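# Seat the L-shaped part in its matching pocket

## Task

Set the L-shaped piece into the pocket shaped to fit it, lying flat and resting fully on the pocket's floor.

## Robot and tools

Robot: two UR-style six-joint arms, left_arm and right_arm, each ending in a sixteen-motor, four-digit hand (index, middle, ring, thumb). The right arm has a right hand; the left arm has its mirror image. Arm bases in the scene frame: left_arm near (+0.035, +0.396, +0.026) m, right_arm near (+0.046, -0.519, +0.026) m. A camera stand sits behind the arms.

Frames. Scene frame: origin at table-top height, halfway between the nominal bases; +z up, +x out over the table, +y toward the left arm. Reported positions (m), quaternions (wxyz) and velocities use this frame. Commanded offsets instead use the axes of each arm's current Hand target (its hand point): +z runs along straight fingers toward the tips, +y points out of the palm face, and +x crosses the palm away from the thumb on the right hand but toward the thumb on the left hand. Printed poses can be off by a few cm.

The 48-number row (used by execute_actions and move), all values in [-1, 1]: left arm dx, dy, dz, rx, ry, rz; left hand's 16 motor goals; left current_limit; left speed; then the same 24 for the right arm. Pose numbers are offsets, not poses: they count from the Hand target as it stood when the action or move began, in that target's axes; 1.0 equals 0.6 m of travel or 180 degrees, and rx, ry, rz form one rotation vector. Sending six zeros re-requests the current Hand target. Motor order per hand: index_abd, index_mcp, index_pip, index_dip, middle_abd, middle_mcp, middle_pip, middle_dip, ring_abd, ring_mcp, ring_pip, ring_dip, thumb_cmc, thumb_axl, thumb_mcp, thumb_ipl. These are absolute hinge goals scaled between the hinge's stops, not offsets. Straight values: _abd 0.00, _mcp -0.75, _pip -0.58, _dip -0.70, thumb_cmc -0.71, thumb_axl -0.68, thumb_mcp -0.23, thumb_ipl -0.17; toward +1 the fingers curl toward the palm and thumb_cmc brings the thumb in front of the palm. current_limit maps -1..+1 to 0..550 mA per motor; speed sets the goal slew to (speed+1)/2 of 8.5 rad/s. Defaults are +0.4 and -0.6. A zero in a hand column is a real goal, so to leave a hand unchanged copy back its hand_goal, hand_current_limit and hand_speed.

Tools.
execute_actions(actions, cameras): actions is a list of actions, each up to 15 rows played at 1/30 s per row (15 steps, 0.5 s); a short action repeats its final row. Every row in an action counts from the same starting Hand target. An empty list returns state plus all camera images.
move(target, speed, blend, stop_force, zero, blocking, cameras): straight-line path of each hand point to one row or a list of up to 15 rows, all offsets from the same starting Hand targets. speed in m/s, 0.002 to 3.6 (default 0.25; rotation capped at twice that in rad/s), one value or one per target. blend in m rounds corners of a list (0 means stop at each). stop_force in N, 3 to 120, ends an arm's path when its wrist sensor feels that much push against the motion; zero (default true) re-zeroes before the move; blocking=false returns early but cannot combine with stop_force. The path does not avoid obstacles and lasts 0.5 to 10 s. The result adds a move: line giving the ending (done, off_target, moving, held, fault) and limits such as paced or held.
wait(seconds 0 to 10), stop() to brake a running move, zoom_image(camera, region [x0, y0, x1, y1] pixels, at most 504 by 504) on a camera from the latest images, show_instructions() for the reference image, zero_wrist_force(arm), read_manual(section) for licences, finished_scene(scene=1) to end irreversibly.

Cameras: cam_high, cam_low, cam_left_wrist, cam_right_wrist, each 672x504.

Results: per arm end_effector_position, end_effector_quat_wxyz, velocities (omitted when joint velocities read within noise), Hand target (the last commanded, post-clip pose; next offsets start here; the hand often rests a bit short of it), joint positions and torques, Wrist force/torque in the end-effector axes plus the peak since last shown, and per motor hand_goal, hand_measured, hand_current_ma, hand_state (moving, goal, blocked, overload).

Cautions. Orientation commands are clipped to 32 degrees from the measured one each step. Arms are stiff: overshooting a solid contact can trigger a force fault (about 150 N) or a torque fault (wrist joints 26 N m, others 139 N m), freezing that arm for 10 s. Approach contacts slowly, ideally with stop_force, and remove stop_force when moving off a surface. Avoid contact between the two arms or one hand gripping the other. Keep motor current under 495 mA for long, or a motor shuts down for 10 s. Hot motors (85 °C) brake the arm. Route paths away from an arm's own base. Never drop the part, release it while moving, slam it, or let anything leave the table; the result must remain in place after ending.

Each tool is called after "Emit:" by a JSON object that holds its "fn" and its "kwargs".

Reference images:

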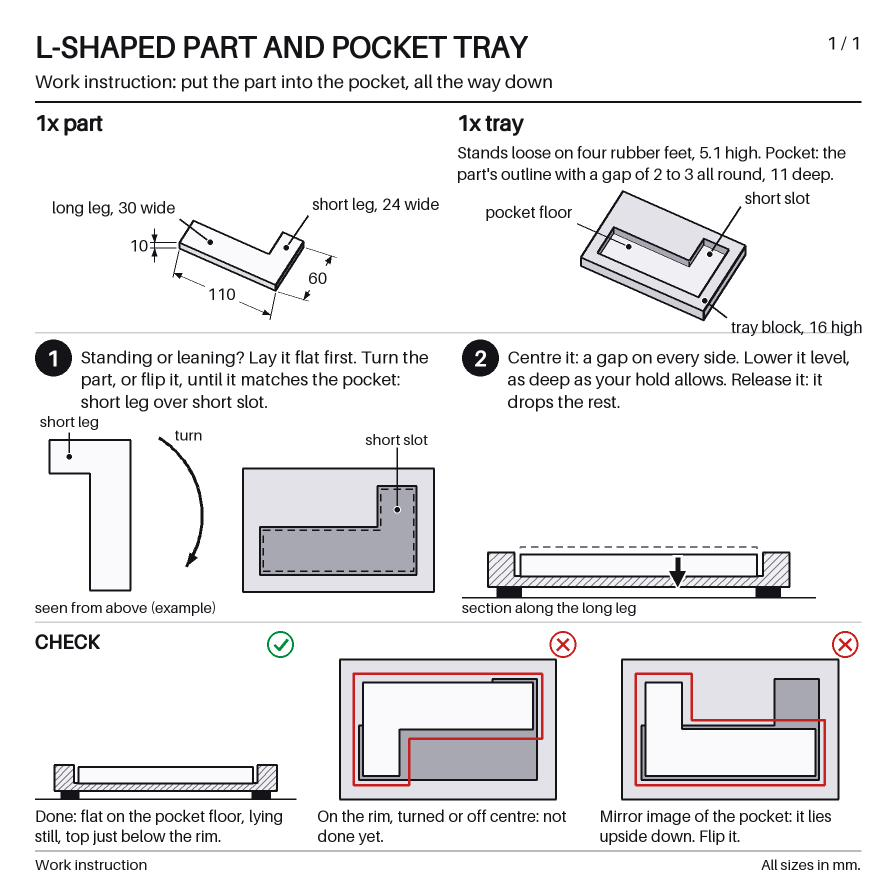

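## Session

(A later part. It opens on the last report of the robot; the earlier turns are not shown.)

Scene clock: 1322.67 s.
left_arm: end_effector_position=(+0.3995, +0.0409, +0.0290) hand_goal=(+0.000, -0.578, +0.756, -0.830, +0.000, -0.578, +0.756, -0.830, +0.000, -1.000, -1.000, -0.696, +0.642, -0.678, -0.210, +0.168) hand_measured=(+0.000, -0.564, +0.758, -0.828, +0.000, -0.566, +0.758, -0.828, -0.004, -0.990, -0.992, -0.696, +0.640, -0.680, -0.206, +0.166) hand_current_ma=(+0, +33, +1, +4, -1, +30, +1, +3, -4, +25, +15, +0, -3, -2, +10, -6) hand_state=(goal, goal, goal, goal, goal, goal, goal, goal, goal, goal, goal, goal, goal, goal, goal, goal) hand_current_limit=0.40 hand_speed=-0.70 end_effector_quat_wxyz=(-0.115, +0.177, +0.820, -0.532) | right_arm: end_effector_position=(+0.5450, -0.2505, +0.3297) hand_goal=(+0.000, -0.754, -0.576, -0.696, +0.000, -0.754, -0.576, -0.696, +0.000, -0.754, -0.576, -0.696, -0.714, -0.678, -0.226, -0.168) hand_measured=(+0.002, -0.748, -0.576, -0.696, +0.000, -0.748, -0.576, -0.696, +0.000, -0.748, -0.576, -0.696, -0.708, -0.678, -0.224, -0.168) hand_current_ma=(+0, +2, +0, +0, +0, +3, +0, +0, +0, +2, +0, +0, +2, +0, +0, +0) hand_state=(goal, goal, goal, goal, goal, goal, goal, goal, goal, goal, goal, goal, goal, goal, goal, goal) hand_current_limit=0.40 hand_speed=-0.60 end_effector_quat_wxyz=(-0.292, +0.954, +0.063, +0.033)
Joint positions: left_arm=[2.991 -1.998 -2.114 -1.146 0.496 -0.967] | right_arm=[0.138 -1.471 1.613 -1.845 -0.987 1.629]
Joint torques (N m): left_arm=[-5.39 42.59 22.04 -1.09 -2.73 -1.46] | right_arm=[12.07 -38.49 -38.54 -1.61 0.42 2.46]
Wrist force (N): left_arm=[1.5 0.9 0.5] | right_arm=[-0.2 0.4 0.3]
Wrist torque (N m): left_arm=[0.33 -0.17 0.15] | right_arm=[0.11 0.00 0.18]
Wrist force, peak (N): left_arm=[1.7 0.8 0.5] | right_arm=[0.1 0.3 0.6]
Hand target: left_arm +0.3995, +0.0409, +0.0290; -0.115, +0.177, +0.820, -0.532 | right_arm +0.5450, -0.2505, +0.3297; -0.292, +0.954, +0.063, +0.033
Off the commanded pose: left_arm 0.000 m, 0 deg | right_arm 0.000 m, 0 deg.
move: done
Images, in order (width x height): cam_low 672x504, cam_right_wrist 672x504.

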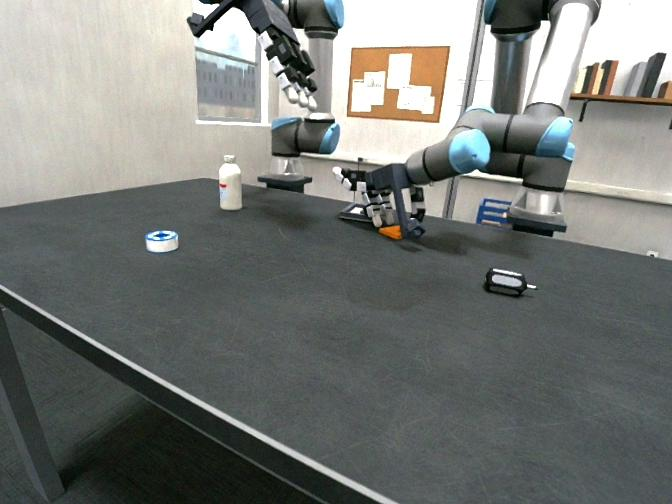

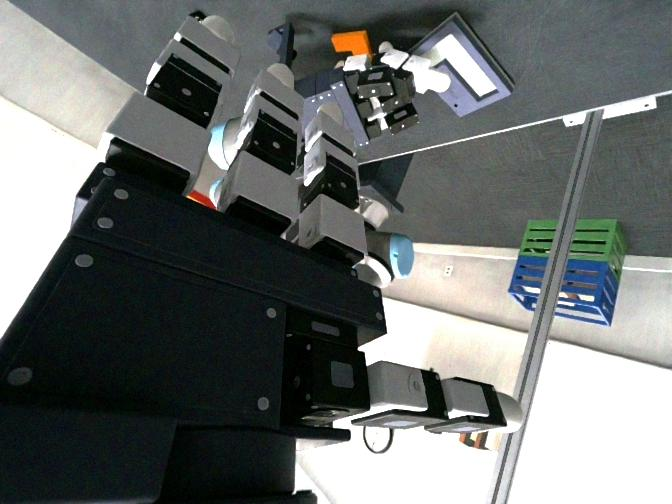

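Emit:
{"fn": "move", "kwargs": {"target": [0,0.00228,0.00102,0,0,0, 0,-0.329,0.721,-0.899, 0,-0.329,0.721,-0.899, 0,-1,-1,-0.696, 0.643,-0.678,-0.011,0.092, 0.4,-0.92, 0,0,0,0,0,0, 0,-0.754,-0.576,-0.696, 0,-0.754,-0.576,-0.696, 0,-0.754,-0.576,-0.696, -0.714,-0.678,-0.226,-0.168, 0.4,-0.6], "cameras": ["cam_low","cam_right_wrist"], "speed": 0.02}}

Emit:
{"fn": "zoom_image", "kwargs": {"camera": "cam_low", "region": [350, 180, 430, 250]}}

Emit:
{"fn": "zoom_image", "kwargs": {"camera": "cam_right_wrist", "region": [260, 0, 440, 140]}}

Scene clock: 1340.93 s.
left_arm: end_effector_position=(+0.3996, +0.0408, +0.0275) hand_goal=(+0.000, -0.330, +0.720, -0.900, +0.000, -0.330, +0.720, -0.900, +0.000, -1.000, -1.000, -0.696, +0.642, -0.678, -0.012, +0.092) hand_measured=(-0.004, -0.548, +0.756, -0.876, -0.004, -0.548, +0.756, -0.878, -0.004, -0.990, -0.992, -0.696, +0.640, -0.680, -0.138, +0.098) hand_current_ma=(-6, -385, +106, +66, -7, -385, +107, +55, -4, +25, +15, +0, -3, -2, -352, +13) hand_state=(goal, blocked, blocked, blocked, goal, blocked, blocked, blocked, goal, goal, goal, goal, goal, goal, moving, goal) hand_current_limit=0.40 hand_speed=-0.92 end_effector_quat_wxyz=(-0.115, +0.177, +0.820, -0.532) | right_arm: end_effector_position=(+0.5450, -0.2505, +0.3297) hand_goal=(+0.000, -0.754, -0.576, -0.696, +0.000, -0.754, -0.576, -0.696, +0.000, -0.754, -0.576, -0.696, -0.714, -0.678, -0.226, -0.168) hand_measured=(+0.002, -0.748, -0.576, -0.696, +0.000, -0.748, -0.576, -0.696, +0.000, -0.748, -0.576, -0.696, -0.708, -0.678, -0.224, -0.168) hand_current_ma=(+0, +2, +0, +0, +0, +3, +0, +0, +0, +2, +0, +0, +2, +0, +0, +0) hand_state=(goal, goal, goal, goal, goal, goal, goal, goal, goal, goal, goal, goal, goal, goal, goal, goal) hand_current_limit=0.40 hand_speed=-0.60 end_effector_quat_wxyz=(-0.292, +0.954, +0.063, +0.033)
Joint positions: left_arm=[2.991 -2.001 -2.114 -1.142 0.496 -0.967] | right_arm=[0.138 -1.471 1.613 -1.845 -0.987 1.629]
Joint torques (N m): left_arm=[-2 9.67 -1.69 4.02 4.22 -0.49] | right_arm=[11.83 -40.47 -38.43 -1.77 0.69 2.55]
Wrist force (N): left_arm=[5.0 -41.1 -9.5] | right_arm=[0.1 0.3 0.4]
Wrist torque (N m): left_arm=[-0.74 -0.09 0.12] | right_arm=[0.09 -0.03 0.19]
Wrist force, peak (N): left_arm=[5.0 -41.1 -9.5] | right_arm=[0.0 0.3 0.6]
Hand target: left_arm +0.3995, +0.0409, +0.0275; -0.115, +0.177, +0.820, -0.532 | right_arm +0.5450, -0.2505, +0.3297; -0.292, +0.954, +0.063, +0.033
Off the commanded pose: left_arm 0.000 m, 0 deg | right_arm 0.000 m, 0 deg.
move: done
Images, in order (width x height): cam_low 672x504, cam_right_wrist 672x504.

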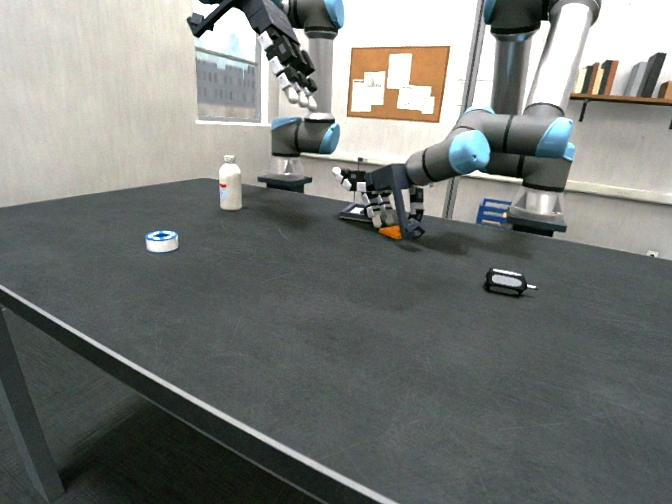

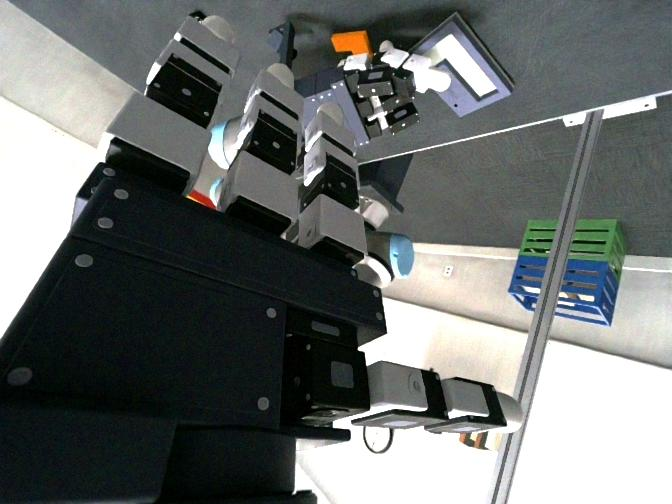

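Scaled by 6.300 from the camera's 672x504 image, which has a finer 960x720 frame.

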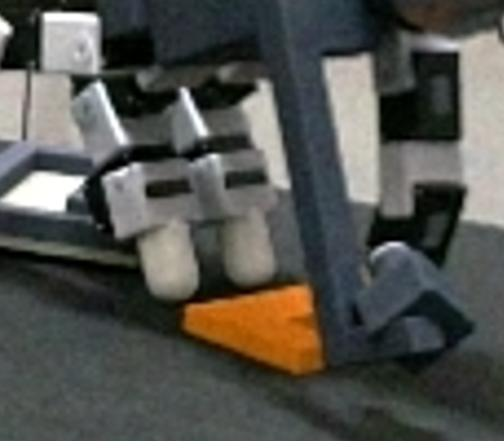

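Scaled by 2.800 from the camera's 672x504 image, which has a finer 960x720 frame.

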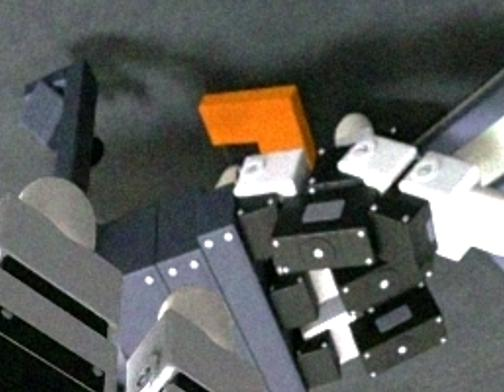

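Emit:
{"fn": "move", "kwargs": {"target": [0,-0.00457,-0.00203,0,0,0, 0,-0.577,0.756,-0.829, 0,-0.577,0.756,-0.829, 0,-1,-1,-0.696, 0.643,-0.678,-0.209,0.169, 0.4,-0.92, 0,0,0,0,0,0, 0,-0.754,-0.576,-0.696, 0,-0.754,-0.576,-0.696, 0,-0.754,-0.576,-0.696, -0.714,-0.678,-0.226,-0.168, 0.4,-0.6], "cameras": [], "speed": 0.05}}

Emit:
{"fn": "move", "kwargs": {"target": [0,0,0,0,0,0, 0,-0.329,0.721,-0.899, 0,-0.329,0.721,-0.899, 0,-1,-1,-0.696, 0.643,-0.678,-0.011,0.092, 0.0,-0.92, 0,0,0,0,0,0, 0,-0.754,-0.576,-0.696, 0,-0.754,-0.576,-0.696, 0,-0.754,-0.576,-0.696, -0.714,-0.678,-0.226,-0.168, 0.4,-0.6], "cameras": ["cam_low"], "speed": 0.02}}

Emit:
{"fn": "zoom_image", "kwargs": {"camera": "cam_low", "region": [350, 180, 430, 250]}}

Scene clock: 1354.40 s.
left_arm: end_effector_position=(+0.3995, +0.0409, +0.0305) hand_goal=(+0.000, -0.578, +0.756, -0.830, +0.000, -0.578, +0.756, -0.830, +0.000, -1.000, -1.000, -0.696, +0.642, -0.678, -0.210, +0.168) hand_measured=(-0.002, -0.564, +0.758, -0.834, -0.002, -0.564, +0.758, -0.832, -0.004, -0.990, -0.992, -0.696, +0.642, -0.680, -0.206, +0.166) hand_current_ma=(-2, +38, +2, -6, -2, +34, +2, -5, -4, +25, +15, +0, +0, -2, +10, -6) hand_state=(goal, goal, goal, goal, goal, goal, goal, goal, goal, goal, goal, goal, goal, goal, goal, goal) hand_current_limit=0.40 hand_speed=-0.92 end_effector_quat_wxyz=(-0.115, +0.177, +0.820, -0.532) | right_arm: end_effector_position=(+0.5450, -0.2505, +0.3297) hand_goal=(+0.000, -0.754, -0.576, -0.696, +0.000, -0.754, -0.576, -0.696, +0.000, -0.754, -0.576, -0.696, -0.714, -0.678, -0.226, -0.168) hand_measured=(+0.002, -0.748, -0.576, -0.696, +0.000, -0.748, -0.576, -0.696, +0.000, -0.748, -0.576, -0.696, -0.708, -0.678, -0.224, -0.168) hand_current_ma=(+0, +2, +0, +0, +0, +3, +0, +0, +0, +2, +0, +0, +2, +0, +0, +0) hand_state=(goal, goal, goal, goal, goal, goal, goal, goal, goal, goal, goal, goal, goal, goal, goal, goal) hand_current_limit=0.40 hand_speed=-0.60 end_effector_quat_wxyz=(-0.292, +0.954, +0.063, +0.033)
Joint positions: left_arm=[2.991 -1.994 -2.113 -1.15 0.496 -0.967] | right_arm=[0.138 -1.471 1.613 -1.845 -0.987 1.629]
Joint torques (N m): left_arm=[2.89 31.87 23.44 2.82 -3.12 0.74] | right_arm=[10.63 -39.67 -38.29 -1.61 0.56 2.47]
Wrist force (N): left_arm=[1.2 0.8 0.4] | right_arm=[0.0 0.2 0.5]
Wrist torque (N m): left_arm=[0.32 -0.13 0.11] | right_arm=[0.07 -0.03 0.19]
Wrist force, peak (N): left_arm=[4.8 -42.8 -10.2] | right_arm=[0.0 0.1 0.7]
Hand target: left_arm +0.3995, +0.0409, +0.0305; -0.115, +0.177, +0.820, -0.532 | right_arm +0.5450, -0.2505, +0.3297; -0.292, +0.954, +0.063, +0.033
Off the commanded pose: left_arm 0.000 m, 0 deg | right_arm 0.000 m, 0 deg.
move: done
No camera images: "cameras" was empty.

Scene clock: 1355.53 s.
left_arm: end_effector_position=(+0.3995, +0.0409, +0.0305) hand_goal=(+0.000, -0.330, +0.720, -0.900, +0.000, -0.330, +0.720, -0.900, +0.000, -1.000, -1.000, -0.696, +0.642, -0.678, -0.012, +0.092) hand_measured=(-0.002, -0.516, +0.722, -0.900, -0.002, -0.516, +0.724, -0.900, -0.004, -0.990, -0.992, -0.696, +0.642, -0.680, -0.016, +0.094) hand_current_ma=(-2, -275, +4, +0, -2, -275, +5, -1, -4, +25, +15, +0, +0, -2, -8, +3) hand_state=(goal, blocked, goal, goal, goal, blocked, goal, goal, goal, goal, goal, goal, goal, goal, goal, goal) hand_current_limit=0.00 hand_speed=-0.92 end_effector_quat_wxyz=(-0.115, +0.177, +0.820, -0.532) | right_arm: end_effector_position=(+0.5450, -0.2505, +0.3297) hand_goal=(+0.000, -0.754, -0.576, -0.696, +0.000, -0.754, -0.576, -0.696, +0.000, -0.754, -0.576, -0.696, -0.714, -0.678, -0.226, -0.168) hand_measured=(+0.002, -0.748, -0.576, -0.696, +0.000, -0.748, -0.576, -0.696, +0.000, -0.748, -0.576, -0.696, -0.708, -0.678, -0.224, -0.168) hand_current_ma=(+0, +2, +0, +0, +0, +3, +0, +0, +0, +2, +0, +0, +2, +0, +0, +0) hand_state=(goal, goal, goal, goal, goal, goal, goal, goal, goal, goal, goal, goal, goal, goal, goal, goal) hand_current_limit=0.40 hand_speed=-0.60 end_effector_quat_wxyz=(-0.292, +0.954, +0.063, +0.033)
Joint positions: left_arm=[2.991 -1.994 -2.113 -1.15 0.496 -0.967] | right_arm=[0.138 -1.471 1.613 -1.845 -0.987 1.629]
Joint torques (N m): left_arm=[-3.69 19.9 20.67 3.41 2.38 -0.2] | right_arm=[11.04 -41.01 -37.82 -1.51 0.45 2.4]
Wrist force (N): left_arm=[2.5 -10.9 0.7] | right_arm=[0.0 0.2 0.4]
Wrist torque (N m): left_arm=[0.31 -0.11 0.15] | right_arm=[0.07 -0.02 0.18]
Wrist force, peak (N): left_arm=[2.5 -11.1 0.6] | right_arm=[0.0 0.3 0.6]
Hand target: left_arm +0.3995, +0.0409, +0.0305; -0.115, +0.177, +0.820, -0.532 | right_arm +0.5450, -0.2505, +0.3297; -0.292, +0.954, +0.063, +0.033
Off the commanded pose: left_arm 0.000 m, 0 deg | right_arm 0.000 m, 0 deg.
move: done
Images, in order (width x height): cam_low 672x504.

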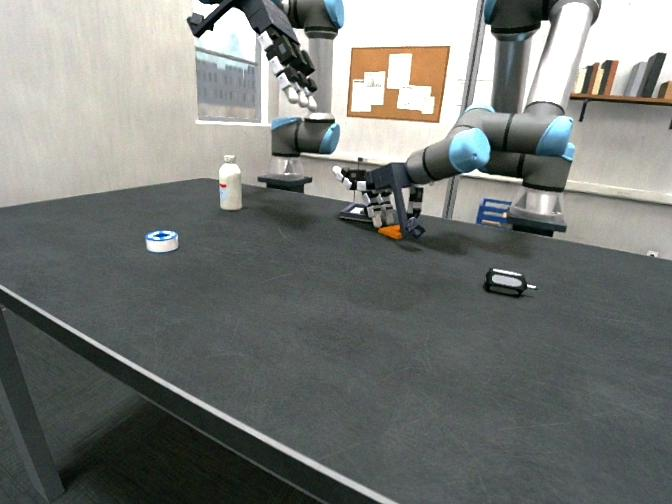

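Scaled by 6.300 from the camera's 672x504 image, which has a finer 960x720 frame.

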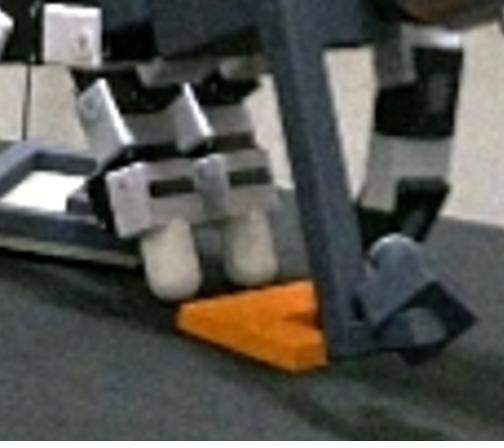

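Emit:
{"fn": "move", "kwargs": {"target": [0,-0.00609,-0.00271,0,0,0, 0,-0.577,0.756,-0.829, 0,-0.577,0.756,-0.829, 0,-1,-1,-0.696, 0.643,-0.678,-0.135,0.124, 0.4,-0.85, 0,0,0,0,0,0, 0,-0.754,-0.576,-0.696, 0,-0.754,-0.576,-0.696, 0,-0.754,-0.576,-0.696, -0.714,-0.678,-0.226,-0.168, 0.4,-0.6], "cameras": [], "speed": 0.05}}

Emit:
{"fn": "move", "kwargs": {"target": [0,0,0,0,0,0, 0,-0.397,0.728,-0.884, 0,-0.397,0.728,-0.884, 0,-1,-1,-0.696, 0.643,-0.678,-0.046,0.056, 0.2,-0.92, 0,0,0,0,0,0, 0,-0.754,-0.576,-0.696, 0,-0.754,-0.576,-0.696, 0,-0.754,-0.576,-0.696, -0.714,-0.678,-0.226,-0.168, 0.4,-0.6], "cameras": [], "speed": 0.02}}

Emit:
{"fn": "move", "kwargs": {"target": [0,0.00457,0.00203,0,0,0, 0,-0.397,0.728,-0.884, 0,-0.397,0.728,-0.884, 0,-1,-1,-0.696, 0.643,-0.678,-0.046,0.056, 0.2,-0.92, 0,0,0,0,0,0, 0,-0.754,-0.576,-0.696, 0,-0.754,-0.576,-0.696, 0,-0.754,-0.576,-0.696, -0.714,-0.678,-0.226,-0.168, 0.4,-0.6], "cameras": ["cam_low","cam_right_wrist"], "speed": 0.02}}

Emit:
{"fn": "zoom_image", "kwargs": {"camera": "cam_low", "region": [350, 180, 430, 250]}}

Emit:
{"fn": "zoom_image", "kwargs": {"camera": "cam_right_wrist", "region": [260, 0, 440, 140]}}

Scene clock: 1401.07 s.
left_arm: end_effector_position=(+0.3995, +0.0409, +0.0345) hand_goal=(+0.000, -0.578, +0.756, -0.830, +0.000, -0.578, +0.756, -0.830, +0.000, -1.000, -1.000, -0.696, +0.642, -0.678, -0.136, +0.124) hand_measured=(-0.002, -0.564, +0.750, -0.834, -0.002, -0.564, +0.750, -0.832, -0.004, -0.990, -0.992, -0.696, +0.642, -0.680, -0.132, +0.122) hand_current_ma=(-2, +37, -10, -6, -2, +34, -9, -4, -4, +25, +15, +0, +0, -2, +8, -6) hand_state=(goal, goal, goal, goal, goal, goal, goal, goal, goal, goal, goal, goal, goal, goal, goal, goal) hand_current_limit=0.40 hand_speed=-0.85 end_effector_quat_wxyz=(-0.115, +0.177, +0.820, -0.532) | right_arm: end_effector_position=(+0.5450, -0.2505, +0.3297) hand_goal=(+0.000, -0.754, -0.576, -0.696, +0.000, -0.754, -0.576, -0.696, +0.000, -0.754, -0.576, -0.696, -0.714, -0.678, -0.226, -0.168) hand_measured=(+0.002, -0.748, -0.576, -0.696, +0.000, -0.748, -0.576, -0.696, +0.000, -0.748, -0.576, -0.696, -0.708, -0.678, -0.224, -0.168) hand_current_ma=(+0, +2, +0, +0, +0, +3, +0, +0, +0, +2, +0, +0, +2, +0, +0, +0) hand_state=(goal, goal, goal, goal, goal, goal, goal, goal, goal, goal, goal, goal, goal, goal, goal, goal) hand_current_limit=0.40 hand_speed=-0.60 end_effector_quat_wxyz=(-0.292, +0.954, +0.063, +0.033)
Joint positions: left_arm=[2.991 -1.985 -2.111 -1.161 0.496 -0.967] | right_arm=[0.138 -1.471 1.613 -1.845 -0.987 1.629]
Joint torques (N m): left_arm=[-3.7 31.6 21.92 1.04 -3.12 -0.55] | right_arm=[11.31 -40.88 -37.57 -1.76 0.41 2.54]
Wrist force (N): left_arm=[1.3 0.8 0.5] | right_arm=[0.0 0.2 0.3]
Wrist torque (N m): left_arm=[0.31 -0.13 0.11] | right_arm=[0.08 -0.03 0.19]
Wrist force, peak (N): left_arm=[2.5 -11.3 0.7] | right_arm=[0.1 0.2 0.7]
Hand target: left_arm +0.3995, +0.0409, +0.0345; -0.115, +0.177, +0.820, -0.532 | right_arm +0.5450, -0.2505, +0.3297; -0.292, +0.954, +0.063, +0.033
Off the commanded pose: left_arm 0.000 m, 0 deg | right_arm 0.000 m, 0 deg.
move: done
No camera images: "cameras" was empty.

Scene clock: 1402.00 s.
left_arm: end_effector_position=(+0.3995, +0.0408, +0.0345) hand_goal=(+0.000, -0.398, +0.728, -0.884, +0.000, -0.398, +0.728, -0.884, +0.000, -1.000, -1.000, -0.696, +0.642, -0.678, -0.046, +0.056) hand_measured=(-0.002, -0.396, +0.730, -0.882, -0.002, -0.396, +0.730, -0.882, -0.004, -0.990, -0.992, -0.696, +0.642, -0.680, -0.048, +0.058) hand_current_ma=(-2, +3, +1, +5, -2, +2, +1, +3, -4, +25, +15, +0, +0, -2, -4, +4) hand_state=(goal, goal, goal, goal, goal, goal, goal, goal, goal, goal, goal, goal, goal, goal, goal, goal) hand_current_limit=0.20 hand_speed=-0.92 end_effector_quat_wxyz=(-0.115, +0.177, +0.820, -0.532) | right_arm: end_effector_position=(+0.5450, -0.2505, +0.3297) hand_goal=(+0.000, -0.754, -0.576, -0.696, +0.000, -0.754, -0.576, -0.696, +0.000, -0.754, -0.576, -0.696, -0.714, -0.678, -0.226, -0.168) hand_measured=(+0.002, -0.748, -0.576, -0.696, +0.000, -0.748, -0.576, -0.696, +0.000, -0.748, -0.576, -0.696, -0.708, -0.678, -0.224, -0.168) hand_current_ma=(+0, +2, +0, +0, +0, +3, +0, +0, +0, +2, +0, +0, +2, +0, +0, +0) hand_state=(goal, goal, goal, goal, goal, goal, goal, goal, goal, goal, goal, goal, goal, goal, goal, goal) hand_current_limit=0.40 hand_speed=-0.60 end_effector_quat_wxyz=(-0.292, +0.954, +0.063, +0.033)
Joint positions: left_arm=[2.991 -1.985 -2.111 -1.161 0.496 -0.967] | right_arm=[0.138 -1.471 1.613 -1.845 -0.987 1.629]
Joint torques (N m): left_arm=[-2.04 23.98 14.06 3.82 -3.14 1.7] | right_arm=[12.02 -41.69 -38.3 -1.49 0.22 2.42]
Wrist force (N): left_arm=[1.4 0.8 0.3] | right_arm=[0.0 0.2 0.5]
Wrist torque (N m): left_arm=[0.35 -0.16 0.12] | right_arm=[0.05 -0.03 0.18]
Wrist force, peak (N): left_arm=[1.4 1.1 0.5] | right_arm=[0.1 0.3 0.7]
Hand target: left_arm +0.3995, +0.0409, +0.0345; -0.115, +0.177, +0.820, -0.532 | right_arm +0.5450, -0.2505, +0.3297; -0.292, +0.954, +0.063, +0.033
Off the commanded pose: left_arm 0.000 m, 0 deg | right_arm 0.000 m, 0 deg.
move: done
No camera images: "cameras" was empty.

Scene clock: 1402.70 s.
left_arm: end_effector_position=(+0.3995, +0.0408, +0.0314) hand_goal=(+0.000, -0.398, +0.728, -0.884, +0.000, -0.398, +0.728, -0.884, +0.000, -1.000, -1.000, -0.696, +0.642, -0.678, -0.046, +0.056) hand_measured=(-0.002, -0.396, +0.730, -0.882, -0.002, -0.396, +0.730, -0.882, -0.004, -0.990, -0.992, -0.696, +0.642, -0.680, -0.048, +0.058) hand_current_ma=(-2, +3, +1, +5, -2, +2, +1, +3, -4, +25, +15, +0, +0, -2, -4, +4) hand_state=(goal, goal, goal, goal, goal, goal, goal, goal, goal, goal, goal, goal, goal, goal, goal, goal) hand_current_limit=0.20 hand_speed=-0.92 end_effector_quat_wxyz=(-0.115, +0.177, +0.820, -0.532) | right_arm: end_effector_position=(+0.5450, -0.2505, +0.3297) hand_goal=(+0.000, -0.754, -0.576, -0.696, +0.000, -0.754, -0.576, -0.696, +0.000, -0.754, -0.576, -0.696, -0.714, -0.678, -0.226, -0.168) hand_measured=(+0.002, -0.748, -0.576, -0.696, +0.000, -0.748, -0.576, -0.696, +0.000, -0.748, -0.576, -0.696, -0.708, -0.678, -0.224, -0.168) hand_current_ma=(+0, +2, +0, +0, +0, +3, +0, +0, +0, +2, +0, +0, +2, +0, +0, +0) hand_state=(goal, goal, goal, goal, goal, goal, goal, goal, goal, goal, goal, goal, goal, goal, goal, goal) hand_current_limit=0.40 hand_speed=-0.60 end_effector_quat_wxyz=(-0.292, +0.954, +0.063, +0.033)
Joint positions: left_arm=[2.991 -1.992 -2.113 -1.152 0.496 -0.967] | right_arm=[0.138 -1.471 1.613 -1.845 -0.987 1.629]
Joint torques (N m): left_arm=[0.97 32.49 6.24 2.83 -2.9 1.39] | right_arm=[10.2 -41.25 -38.15 -1.64 0.44 2.47]
Wrist force (N): left_arm=[1.3 0.9 0.6] | right_arm=[0.0 0.2 0.5]
Wrist torque (N m): left_arm=[0.32 -0.14 0.11] | right_arm=[0.07 -0.03 0.19]
Wrist force, peak (N): left_arm=[1.4 1.0 0.4] | right_arm=[0.0 0.2 0.7]
Hand target: left_arm +0.3995, +0.0409, +0.0315; -0.115, +0.177, +0.820, -0.532 | right_arm +0.5450, -0.2505, +0.3297; -0.292, +0.954, +0.063, +0.033
Off the commanded pose: left_arm 0.000 m, 0 deg | right_arm 0.000 m, 0 deg.
move: done
Images, in order (width x height): cam_low 672x504, cam_right_wrist 672x504.

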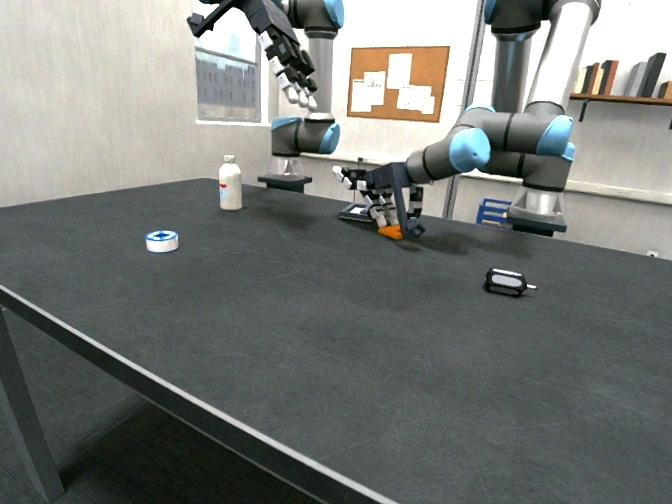

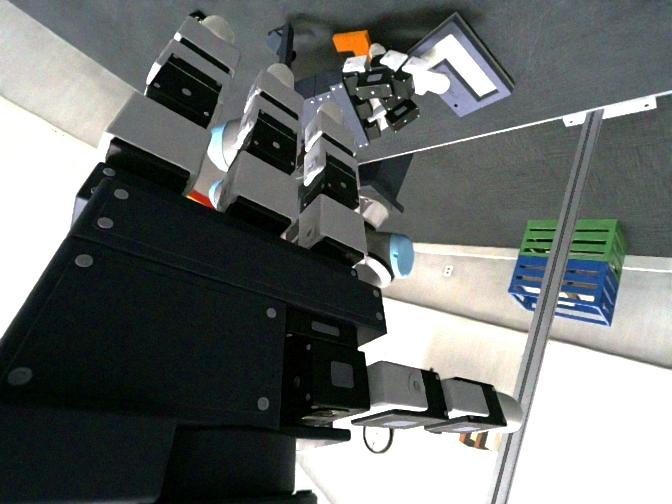

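Scaled by 6.300 from the camera's 672x504 image, which has a finer 960x720 frame.

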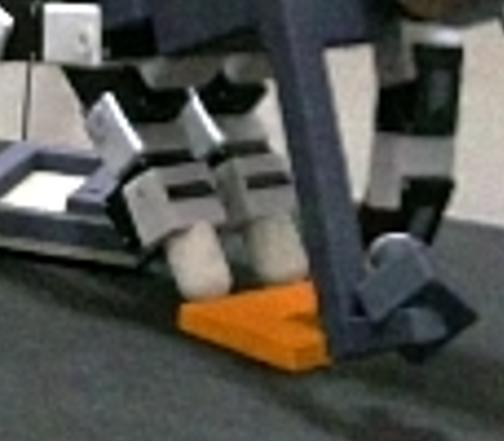

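Scaled by 2.800 from the camera's 672x504 image, which has a finer 960x720 frame.

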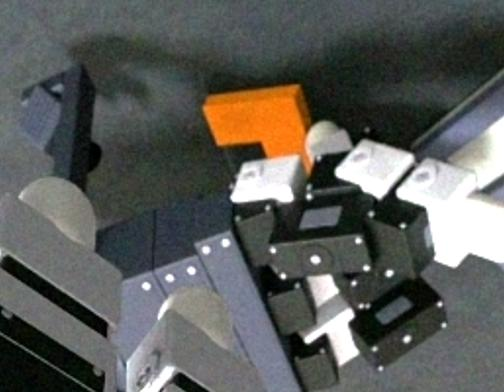

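Emit:
{"fn": "zoom_image", "kwargs": {"camera": "cam_low", "region": [372, 205, 412, 245]}}

Emit:
{"fn": "zoom_image", "kwargs": {"camera": "cam_right_wrist", "region": [325, 20, 395, 80]}}

Scaled by 12.600 from the camera's 672x504 image, which has a finer 960x720 frame.

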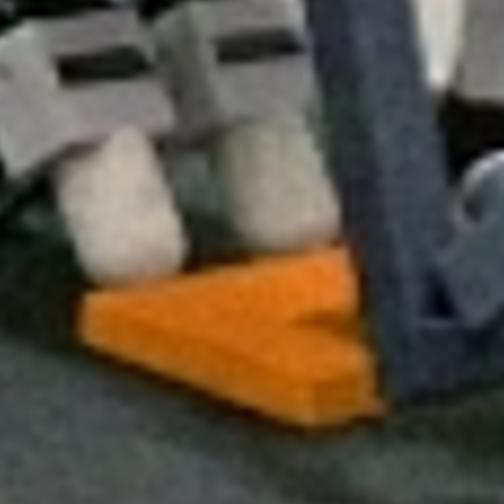

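Scaled by 7.200 from the camera's 672x504 image, which has a finer 960x720 frame.

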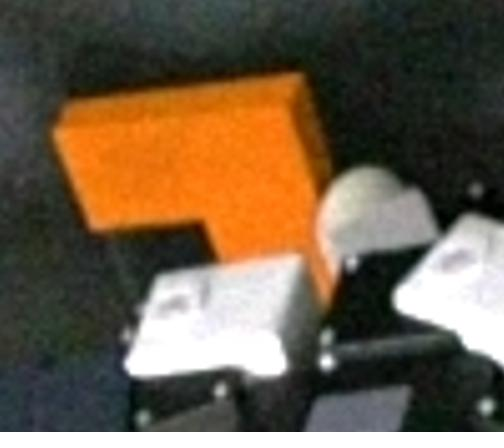

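Emit:
{"fn": "move", "kwargs": {"target": [0,0,0,0,0,0, 0,-0.329,0.723,-0.891, 0,-0.329,0.723,-0.891, 0,-1,-1,-0.696, 0.643,-0.678,0.045,0.0, 0.2,-0.95, 0,0,0,0,0,0, 0,-0.754,-0.576,-0.696, 0,-0.754,-0.576,-0.696, 0,-0.754,-0.576,-0.696, -0.714,-0.678,-0.226,-0.168, 0.4,-0.6], "cameras": ["cam_low"], "speed": 0.02}}

Emit:
{"fn": "zoom_image", "kwargs": {"camera": "cam_low", "region": [372, 195, 422, 245]}}

Scene clock: 1458.60 s.
left_arm: end_effector_position=(+0.3995, +0.0409, +0.0315) hand_goal=(+0.000, -0.330, +0.722, -0.892, +0.000, -0.330, +0.722, -0.892, +0.000, -1.000, -1.000, -0.696, +0.642, -0.678, +0.044, +0.000) hand_measured=(-0.002, -0.334, +0.720, -0.890, -0.002, -0.334, +0.720, -0.892, -0.004, -0.990, -0.992, -0.696, +0.642, -0.680, +0.010, -0.004) hand_current_ma=(-2, -6, -2, +2, -2, -6, -1, +1, -4, +25, +15, +0, +0, -2, -137, -14) hand_state=(goal, goal, goal, goal, goal, goal, goal, goal, goal, goal, goal, goal, goal, goal, blocked, moving) hand_current_limit=0.20 hand_speed=-0.95 end_effector_quat_wxyz=(-0.115, +0.177, +0.820, -0.532) | right_arm: end_effector_position=(+0.5450, -0.2505, +0.3297) hand_goal=(+0.000, -0.754, -0.576, -0.696, +0.000, -0.754, -0.576, -0.696, +0.000, -0.754, -0.576, -0.696, -0.714, -0.678, -0.226, -0.168) hand_measured=(+0.002, -0.748, -0.576, -0.696, +0.000, -0.748, -0.576, -0.696, +0.000, -0.748, -0.576, -0.696, -0.708, -0.678, -0.224, -0.168) hand_current_ma=(+0, +2, +0, +0, +0, +3, +0, +0, +0, +2, +0, +0, +2, +0, +0, +0) hand_state=(goal, goal, goal, goal, goal, goal, goal, goal, goal, goal, goal, goal, goal, goal, goal, goal) hand_current_limit=0.40 hand_speed=-0.60 end_effector_quat_wxyz=(-0.292, +0.954, +0.063, +0.033)
Joint positions: left_arm=[2.991 -1.992 -2.112 -1.153 0.496 -0.967] | right_arm=[0.138 -1.471 1.613 -1.845 -0.987 1.629]
Joint torques (N m): left_arm=[7.23 42.62 19.68 -0.51 -1.62 -1.21] | right_arm=[10.9 -41.94 -37.68 -1.88 0.42 2.65]
Wrist force (N): left_arm=[1.4 -0.6 -0.5] | right_arm=[0.2 0.2 0.5]
Wrist torque (N m): left_arm=[0.25 -0.15 0.12] | right_arm=[0.06 -0.05 0.20]
Wrist force, peak (N): left_arm=[1.5 0.9 0.6] | right_arm=[-0.2 0.4 0.6]
Hand target: left_arm +0.3995, +0.0409, +0.0315; -0.115, +0.177, +0.820, -0.532 | right_arm +0.5450, -0.2505, +0.3297; -0.292, +0.954, +0.063, +0.033
Off the commanded pose: left_arm 0.000 m, 0 deg | right_arm 0.000 m, 0 deg.
move: done
Images, in order (width x height): cam_low 672x504.

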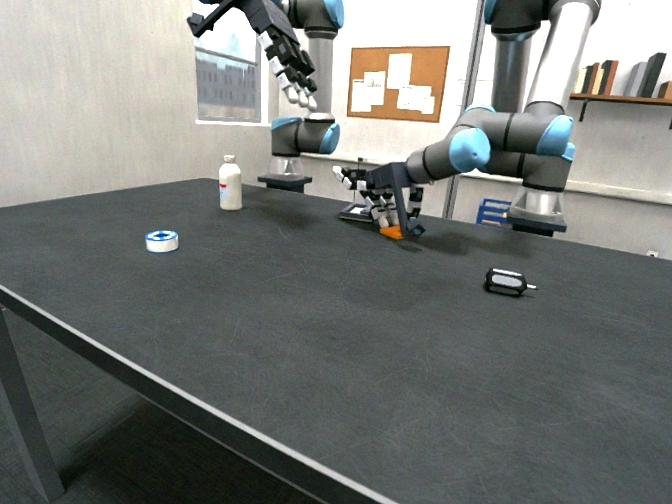

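Scaled by 10.080 from the camera's 672x504 image, which has a finer 960x720 frame.

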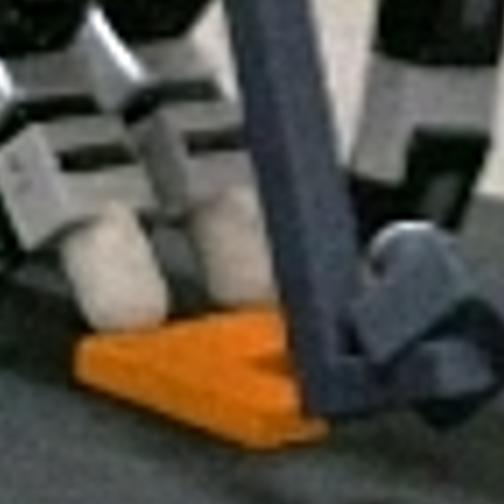

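Emit:
{"fn": "move", "kwargs": {"target": [0,0,0,0,0,0, 0,-0.315,0.685,-0.891, 0,-0.315,0.685,-0.891, 0,-1,-1,-0.696, 0.643,-0.678,-0.0225,0.0486, 0.4,-0.95, 0,0,0,0,0,0, 0,-0.754,-0.576,-0.696, 0,-0.754,-0.576,-0.696, 0,-0.754,-0.576,-0.696, -0.714,-0.678,-0.226,-0.168, 0.4,-0.6], "cameras": [], "speed": 0.02}}

Emit:
{"fn": "move", "kwargs": {"target": [0,0,0,0,0,0, 0,-0.233,0.728,-0.872, 0,-0.233,0.728,-0.872, 0,-1,-1,-0.696, 0.643,-0.678,0.145,0.064, 0.5,-0.95, 0,0,0,0,0,0, 0,-0.754,-0.576,-0.696, 0,-0.754,-0.576,-0.696, 0,-0.754,-0.576,-0.696, -0.714,-0.678,-0.226,-0.168, 0.4,-0.6], "cameras": ["cam_low"], "speed": 0.02}}

Emit:
{"fn": "zoom_image", "kwargs": {"camera": "cam_low", "region": [372, 195, 422, 245]}}

Scene clock: 1492.40 s.
left_arm: end_effector_position=(+0.3995, +0.0409, +0.0315) hand_goal=(+0.000, -0.316, +0.684, -0.892, +0.000, -0.316, +0.684, -0.892, +0.000, -1.000, -1.000, -0.696, +0.642, -0.678, -0.022, +0.048) hand_measured=(-0.002, -0.318, +0.684, -0.890, -0.002, -0.316, +0.684, -0.892, -0.004, -0.990, -0.992, -0.696, +0.642, -0.680, -0.022, +0.042) hand_current_ma=(-2, -2, +0, +2, -2, -1, +0, +1, -4, +25, +15, +0, +0, -2, +0, -16) hand_state=(goal, goal, goal, goal, goal, goal, goal, goal, goal, goal, goal, goal, goal, goal, goal, goal) hand_current_limit=0.40 hand_speed=-0.95 end_effector_quat_wxyz=(-0.115, +0.177, +0.820, -0.532) | right_arm: end_effector_position=(+0.5450, -0.2505, +0.3297) hand_goal=(+0.000, -0.754, -0.576, -0.696, +0.000, -0.754, -0.576, -0.696, +0.000, -0.754, -0.576, -0.696, -0.714, -0.678, -0.226, -0.168) hand_measured=(+0.002, -0.748, -0.576, -0.696, +0.000, -0.748, -0.576, -0.696, +0.000, -0.748, -0.576, -0.696, -0.708, -0.678, -0.224, -0.168) hand_current_ma=(+0, +2, +0, +0, +0, +3, +0, +0, +0, +2, +0, +0, +2, +0, +0, +0) hand_state=(goal, goal, goal, goal, goal, goal, goal, goal, goal, goal, goal, goal, goal, goal, goal, goal) hand_current_limit=0.40 hand_speed=-0.60 end_effector_quat_wxyz=(-0.292, +0.954, +0.063, +0.033)
Joint positions: left_arm=[2.991 -1.992 -2.112 -1.153 0.496 -0.967] | right_arm=[0.138 -1.471 1.613 -1.845 -0.987 1.629]
Joint torques (N m): left_arm=[7.12 37.08 19.46 -0.34 -0.51 -0.62] | right_arm=[10 -40.61 -36.92 -1.98 0.38 2.63]
Wrist force (N): left_arm=[1.3 0.8 0.5] | right_arm=[0.0 0.1 0.4]
Wrist torque (N m): left_arm=[0.34 -0.15 0.12] | right_arm=[0.06 -0.02 0.18]
Wrist force, peak (N): left_arm=[1.4 -2.4 -0.5] | right_arm=[0.3 0.3 0.6]
Hand target: left_arm +0.3995, +0.0409, +0.0315; -0.115, +0.177, +0.820, -0.532 | right_arm +0.5450, -0.2505, +0.3297; -0.292, +0.954, +0.063, +0.033
Off the commanded pose: left_arm 0.000 m, 0 deg | right_arm 0.000 m, 0 deg.
move: done
No camera images: "cameras" was empty.

Scene clock: 1493.03 s.
left_arm: end_effector_position=(+0.3995, +0.0409, +0.0315) hand_goal=(+0.000, -0.234, +0.728, -0.872, +0.000, -0.234, +0.728, -0.872, +0.000, -1.000, -1.000, -0.696, +0.642, -0.678, +0.144, +0.064) hand_measured=(-0.002, -0.306, +0.696, -0.886, -0.002, -0.300, +0.700, -0.882, -0.004, -0.990, -0.992, -0.696, +0.640, -0.680, -0.022, +0.042) hand_current_ma=(-2, -269, -88, -31, -2, -235, -76, -23, -4, +25, +15, +0, -3, -2, -406, -85) hand_state=(goal, blocked, blocked, goal, goal, blocked, blocked, goal, goal, goal, goal, goal, goal, goal, moving, blocked) hand_current_limit=0.50 hand_speed=-0.95 end_effector_quat_wxyz=(-0.115, +0.177, +0.820, -0.532) | right_arm: end_effector_position=(+0.5450, -0.2505, +0.3297) hand_goal=(+0.000, -0.754, -0.576, -0.696, +0.000, -0.754, -0.576, -0.696, +0.000, -0.754, -0.576, -0.696, -0.714, -0.678, -0.226, -0.168) hand_measured=(+0.002, -0.748, -0.576, -0.696, +0.000, -0.748, -0.576, -0.696, +0.000, -0.748, -0.576, -0.696, -0.708, -0.678, -0.224, -0.168) hand_current_ma=(+0, +2, +0, +0, +0, +3, +0, +0, +0, +2, +0, +0, +2, +0, +0, +0) hand_state=(goal, goal, goal, goal, goal, goal, goal, goal, goal, goal, goal, goal, goal, goal, goal, goal) hand_current_limit=0.40 hand_speed=-0.60 end_effector_quat_wxyz=(-0.292, +0.954, +0.063, +0.033)
Joint positions: left_arm=[2.991 -1.992 -2.112 -1.153 0.496 -0.967] | right_arm=[0.138 -1.471 1.613 -1.845 -0.987 1.629]
Joint torques (N m): left_arm=[6.78 35.53 19.74 -0.49 -0.15 -0.44] | right_arm=[10.85 -42.44 -37.19 -1.79 0.64 2.39]
Wrist force (N): left_arm=[1.4 -1.8 0.2] | right_arm=[0.1 0.3 0.4]
Wrist torque (N m): left_arm=[0.19 -0.16 0.14] | right_arm=[0.08 -0.04 0.20]
Wrist force, peak (N): left_arm=[1.4 -1.8 0.2] | right_arm=[-0.2 0.3 0.6]
Hand target: left_arm +0.3995, +0.0409, +0.0315; -0.115, +0.177, +0.820, -0.532 | right_arm +0.5450, -0.2505, +0.3297; -0.292, +0.954, +0.063, +0.033
Off the commanded pose: left_arm 0.000 m, 0 deg | right_arm 0.000 m, 0 deg.
move: done
Images, in order (width x height): cam_low 672x504.

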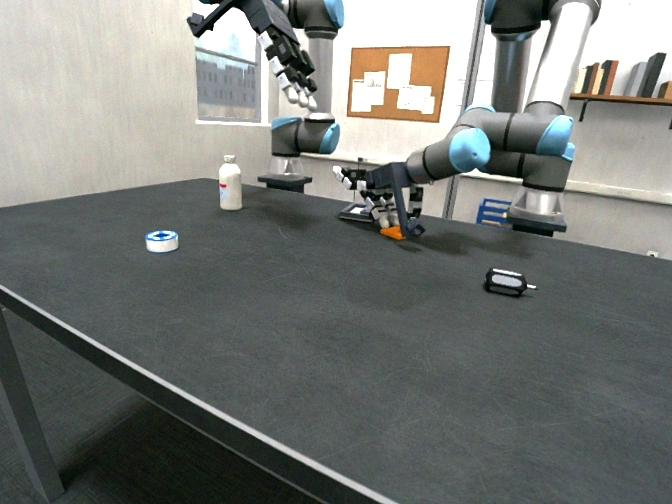

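Scaled by 10.080 from the camera's 672x504 image, which has a finer 960x720 frame.

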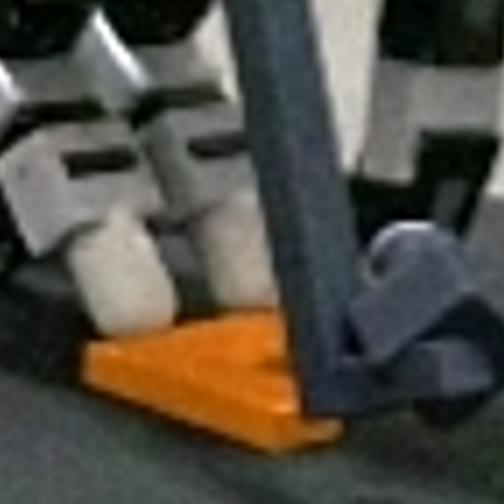

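Emit:
{"fn": "move", "kwargs": {"target": [0,-0.0152,-0.0068,0,0,0, 0,-0.233,0.728,-0.872, 0,-0.233,0.728,-0.872, 0,-1,-1,-0.696, 0.643,-0.678,0.145,0.064, 0.5,-0.95, 0,0,0,0,0,0, 0,-0.754,-0.576,-0.696, 0,-0.754,-0.576,-0.696, 0,-0.754,-0.576,-0.696, -0.714,-0.678,-0.226,-0.168, 0.4,-0.6], "cameras": ["cam_low","cam_right_wrist"], "speed": 0.015}}

Emit:
{"fn": "zoom_image", "kwargs": {"camera": "cam_low", "region": [372, 195, 422, 245]}}

Emit:
{"fn": "zoom_image", "kwargs": {"camera": "cam_right_wrist", "region": [325, 20, 395, 80]}}

Scene clock: 1500.33 s.
left_arm: end_effector_position=(+0.3995, +0.0409, +0.0415) hand_goal=(+0.000, -0.234, +0.728, -0.872, +0.000, -0.234, +0.728, -0.872, +0.000, -1.000, -1.000, -0.696, +0.642, -0.678, +0.144, +0.064) hand_measured=(-0.002, -0.234, +0.720, -0.876, -0.002, -0.234, +0.722, -0.876, -0.004, -0.990, -0.992, -0.696, +0.642, -0.678, +0.140, +0.060) hand_current_ma=(-2, +0, -14, -7, -2, +0, -13, -5, -4, +25, +15, +0, +1, -1, -11, -8) hand_state=(goal, goal, goal, goal, goal, goal, goal, goal, goal, goal, goal, goal, goal, goal, goal, goal) hand_current_limit=0.50 hand_speed=-0.95 end_effector_quat_wxyz=(-0.115, +0.177, +0.820, -0.532) | right_arm: end_effector_position=(+0.5450, -0.2505, +0.3297) hand_goal=(+0.000, -0.754, -0.576, -0.696, +0.000, -0.754, -0.576, -0.696, +0.000, -0.754, -0.576, -0.696, -0.714, -0.678, -0.226, -0.168) hand_measured=(+0.002, -0.748, -0.576, -0.696, +0.000, -0.748, -0.576, -0.696, +0.000, -0.748, -0.576, -0.696, -0.708, -0.678, -0.224, -0.168) hand_current_ma=(+0, +2, +0, +0, +0, +3, +0, +0, +0, +2, +0, +0, +2, +0, +0, +0) hand_state=(goal, goal, goal, goal, goal, goal, goal, goal, goal, goal, goal, goal, goal, goal, goal, goal) hand_current_limit=0.40 hand_speed=-0.60 end_effector_quat_wxyz=(-0.292, +0.954, +0.063, +0.033)
Joint positions: left_arm=[2.991 -1.97 -2.107 -1.18 0.496 -0.967] | right_arm=[0.138 -1.471 1.613 -1.845 -0.987 1.629]
Joint torques (N m): left_arm=[7.38 22.52 19 3.47 0.52 1.12] | right_arm=[9.75 -41.27 -38.78 -1.71 0.5 2.28]
Wrist force (N): left_arm=[1.3 1.0 0.4] | right_arm=[0.1 0.1 0.4]
Wrist torque (N m): left_arm=[0.36 -0.15 0.10] | right_arm=[0.07 -0.04 0.19]
Wrist force, peak (N): left_arm=[1.5 -1.9 -0.1] | right_arm=[-0.2 0.3 0.8]
Hand target: left_arm +0.3995, +0.0409, +0.0415; -0.115, +0.177, +0.820, -0.532 | right_arm +0.5450, -0.2505, +0.3297; -0.292, +0.954, +0.063, +0.033
Off the commanded pose: left_arm 0.000 m, 0 deg | right_arm 0.000 m, 0 deg.
move: done
Images, in order (width x height): cam_low 672x504, cam_right_wrist 672x504.

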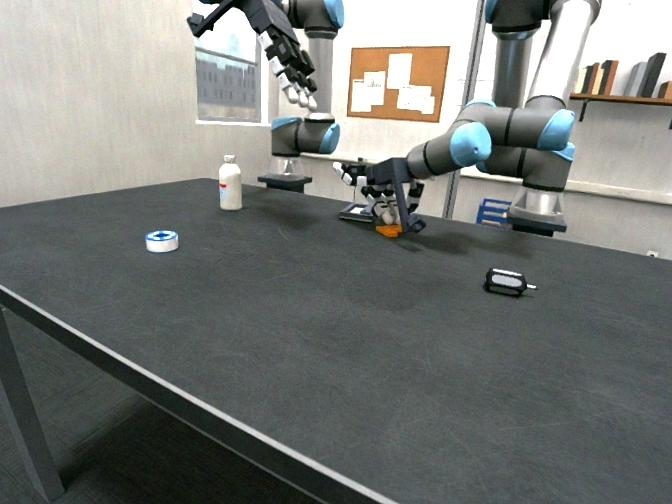

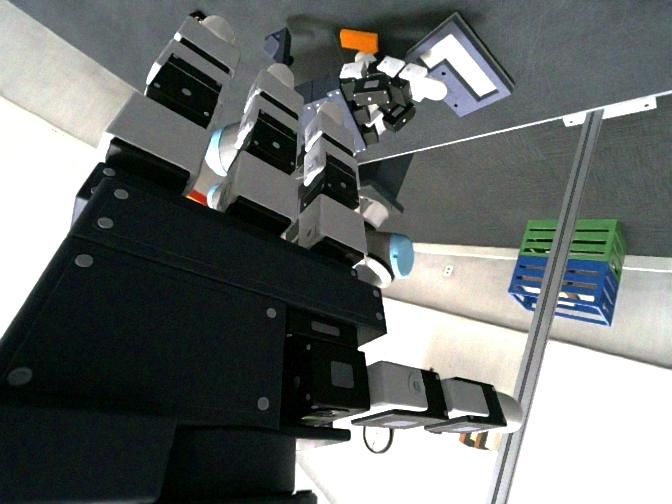

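Scaled by 10.080 from the camera's 672x504 image, which has a finer 960x720 frame.

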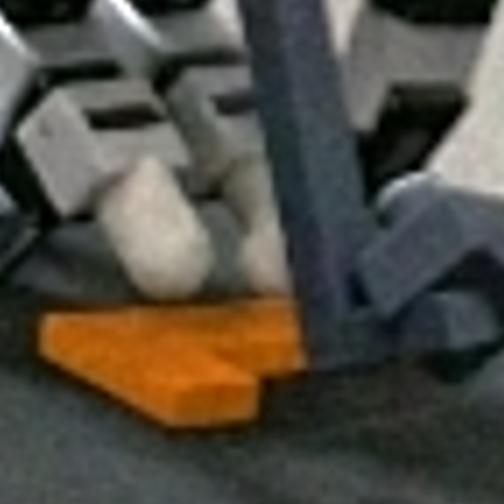

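Scaled by 7.200 from the camera's 672x504 image, which has a finer 960x720 frame.

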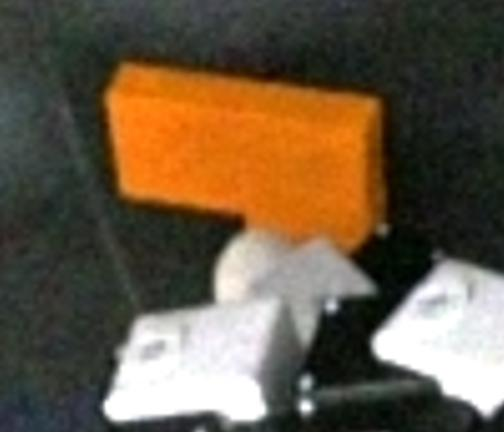

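Emit:
{"fn": "move", "kwargs": {"target": [[0,-0.0609,-0.0271,0,0,0, 0,-0.577,0.685,-0.829, 0,-0.577,0.685,-0.829, 0,-1,-1,-0.696, 0.643,-0.678,-0.135,0.124, 0.4,-0.6, 0,0,0,0,0,0, 0,-0.754,-0.576,-0.696, 0,-0.754,-0.576,-0.696, 0,-0.754,-0.576,-0.696, -0.714,-0.678,-0.226,-0.168, 0.4,-0.6],[-0.2407,-0.3022,-0.3513,-0.3927,-0.1374,0.0052, 0,-0.754,-0.576,-0.696, 0,-0.754,-0.576,-0.696, 0,-0.754,-0.576,-0.696, -0.714,-0.678,-0.226,-0.168, 0.4,-0.4, 0,0,0,0,0,0, 0,-0.754,-0.576,-0.696, 0,-0.754,-0.576,-0.696, 0,-0.754,-0.576,-0.696, -0.714,-0.678,-0.226,-0.168, 0.4,-0.6]], "cameras": ["cam_left_wrist","cam_right_wrist"], "speed": [0.1,0.35], "blend": [0.02,0]}}

Emit:
{"fn": "zoom_image", "kwargs": {"camera": "cam_left_wrist", "region": [140, 120, 320, 310]}}

Emit:
{"fn": "zoom_image", "kwargs": {"camera": "cam_right_wrist", "region": [310, 0, 530, 130]}}

Scene clock: 1645.00 s.
left_arm: end_effector_position=(+0.5800, +0.0895, +0.2929) hand_goal=(+0.000, -0.754, -0.576, -0.696, +0.000, -0.754, -0.576, -0.696, +0.000, -0.754, -0.576, -0.696, -0.714, -0.678, -0.226, -0.168) hand_measured=(-0.002, -0.754, -0.574, -0.700, -0.002, -0.754, -0.574, -0.698, -0.004, -0.754, -0.578, -0.696, -0.712, -0.678, -0.216, -0.164) hand_current_ma=(-2, +1, +5, -5, -2, +1, +4, -4, -4, -1, -4, +0, +2, -1, +30, +11) hand_state=(goal, goal, goal, goal, goal, goal, goal, goal, goal, goal, goal, goal, goal, goal, goal, goal) hand_current_limit=0.40 hand_speed=-0.40 end_effector_quat_wxyz=(+0.179, +0.106, +0.978, +0.011) | right_arm: end_effector_position=(+0.5450, -0.2505, +0.3297) hand_goal=(+0.000, -0.754, -0.576, -0.696, +0.000, -0.754, -0.576, -0.696, +0.000, -0.754, -0.576, -0.696, -0.714, -0.678, -0.226, -0.168) hand_measured=(+0.002, -0.748, -0.576, -0.696, +0.000, -0.748, -0.576, -0.696, +0.000, -0.748, -0.576, -0.696, -0.708, -0.678, -0.224, -0.168) hand_current_ma=(+0, +2, +0, +0, +0, +3, +0, +0, +0, +2, +0, +0, +2, +0, +0, +0) hand_state=(goal, goal, goal, goal, goal, goal, goal, goal, goal, goal, goal, goal, goal, goal, goal, goal) hand_current_limit=0.40 hand_speed=-0.60 end_effector_quat_wxyz=(-0.292, +0.954, +0.063, +0.033)
Joint positions: left_arm=[2.667 -1.871 -1.572 -0.94 1.719 -1.806] | right_arm=[0.138 -1.471 1.613 -1.845 -0.987 1.629]
Joint torques (N m): left_arm=[7.33 47.55 24.65 5.34 2.37 1.68] | right_arm=[9.42 -41.33 -38.81 -1.79 0.7 2.54]
Wrist force (N): left_arm=[0.0 0.0 0.0] | right_arm=[0.1 0.2 0.3]
Wrist torque (N m): left_arm=[0.00 0.00 -0.04] | right_arm=[0.09 -0.03 0.19]
Wrist force, peak (N): left_arm=[1.5 2.4 1.1] | right_arm=[0.1 0.5 0.5]
Hand target: left_arm +0.5800, +0.0895, +0.2929; +0.179, +0.106, +0.978, +0.011 | right_arm +0.5450, -0.2505, +0.3297; -0.292, +0.954, +0.063, +0.033
Off the commanded pose: left_arm 0.000 m, 0 deg | right_arm 0.000 m, 0 deg.
move: done
Images, in order (width x height): cam_left_wrist 672x504, cam_right_wrist 672x504.

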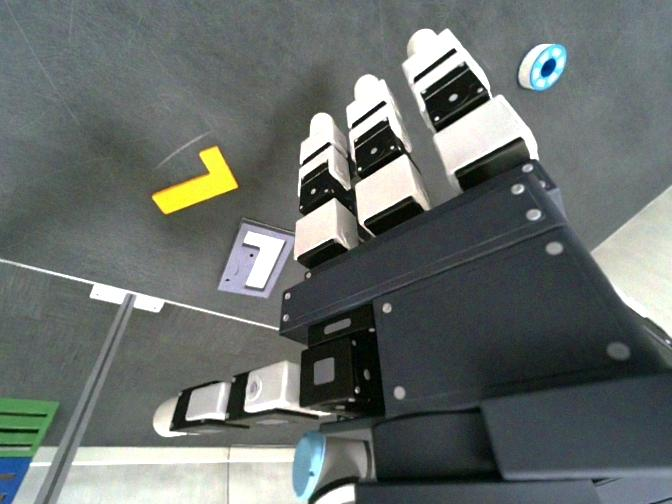

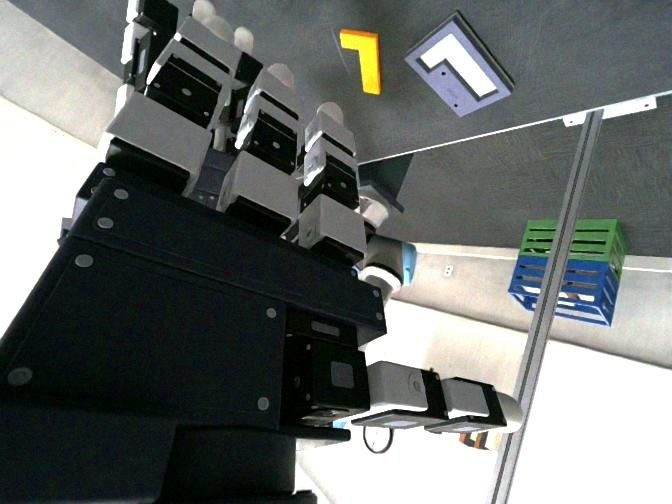

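Scaled by 2.653 from the camera's 672x504 image, which has a finer 960x720 frame.

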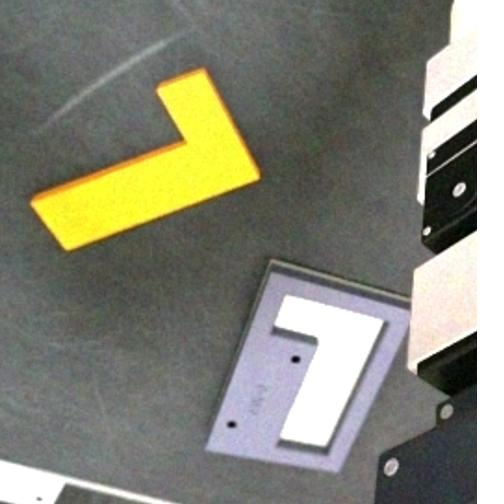

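Scaled by 2.291 from the camera's 672x504 image, which has a finer 960x720 frame.

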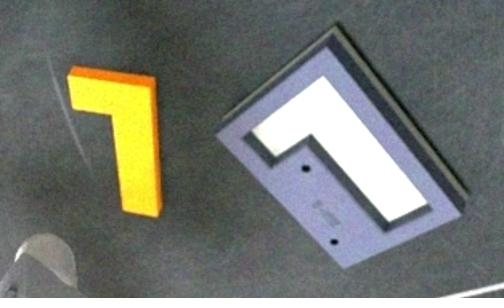

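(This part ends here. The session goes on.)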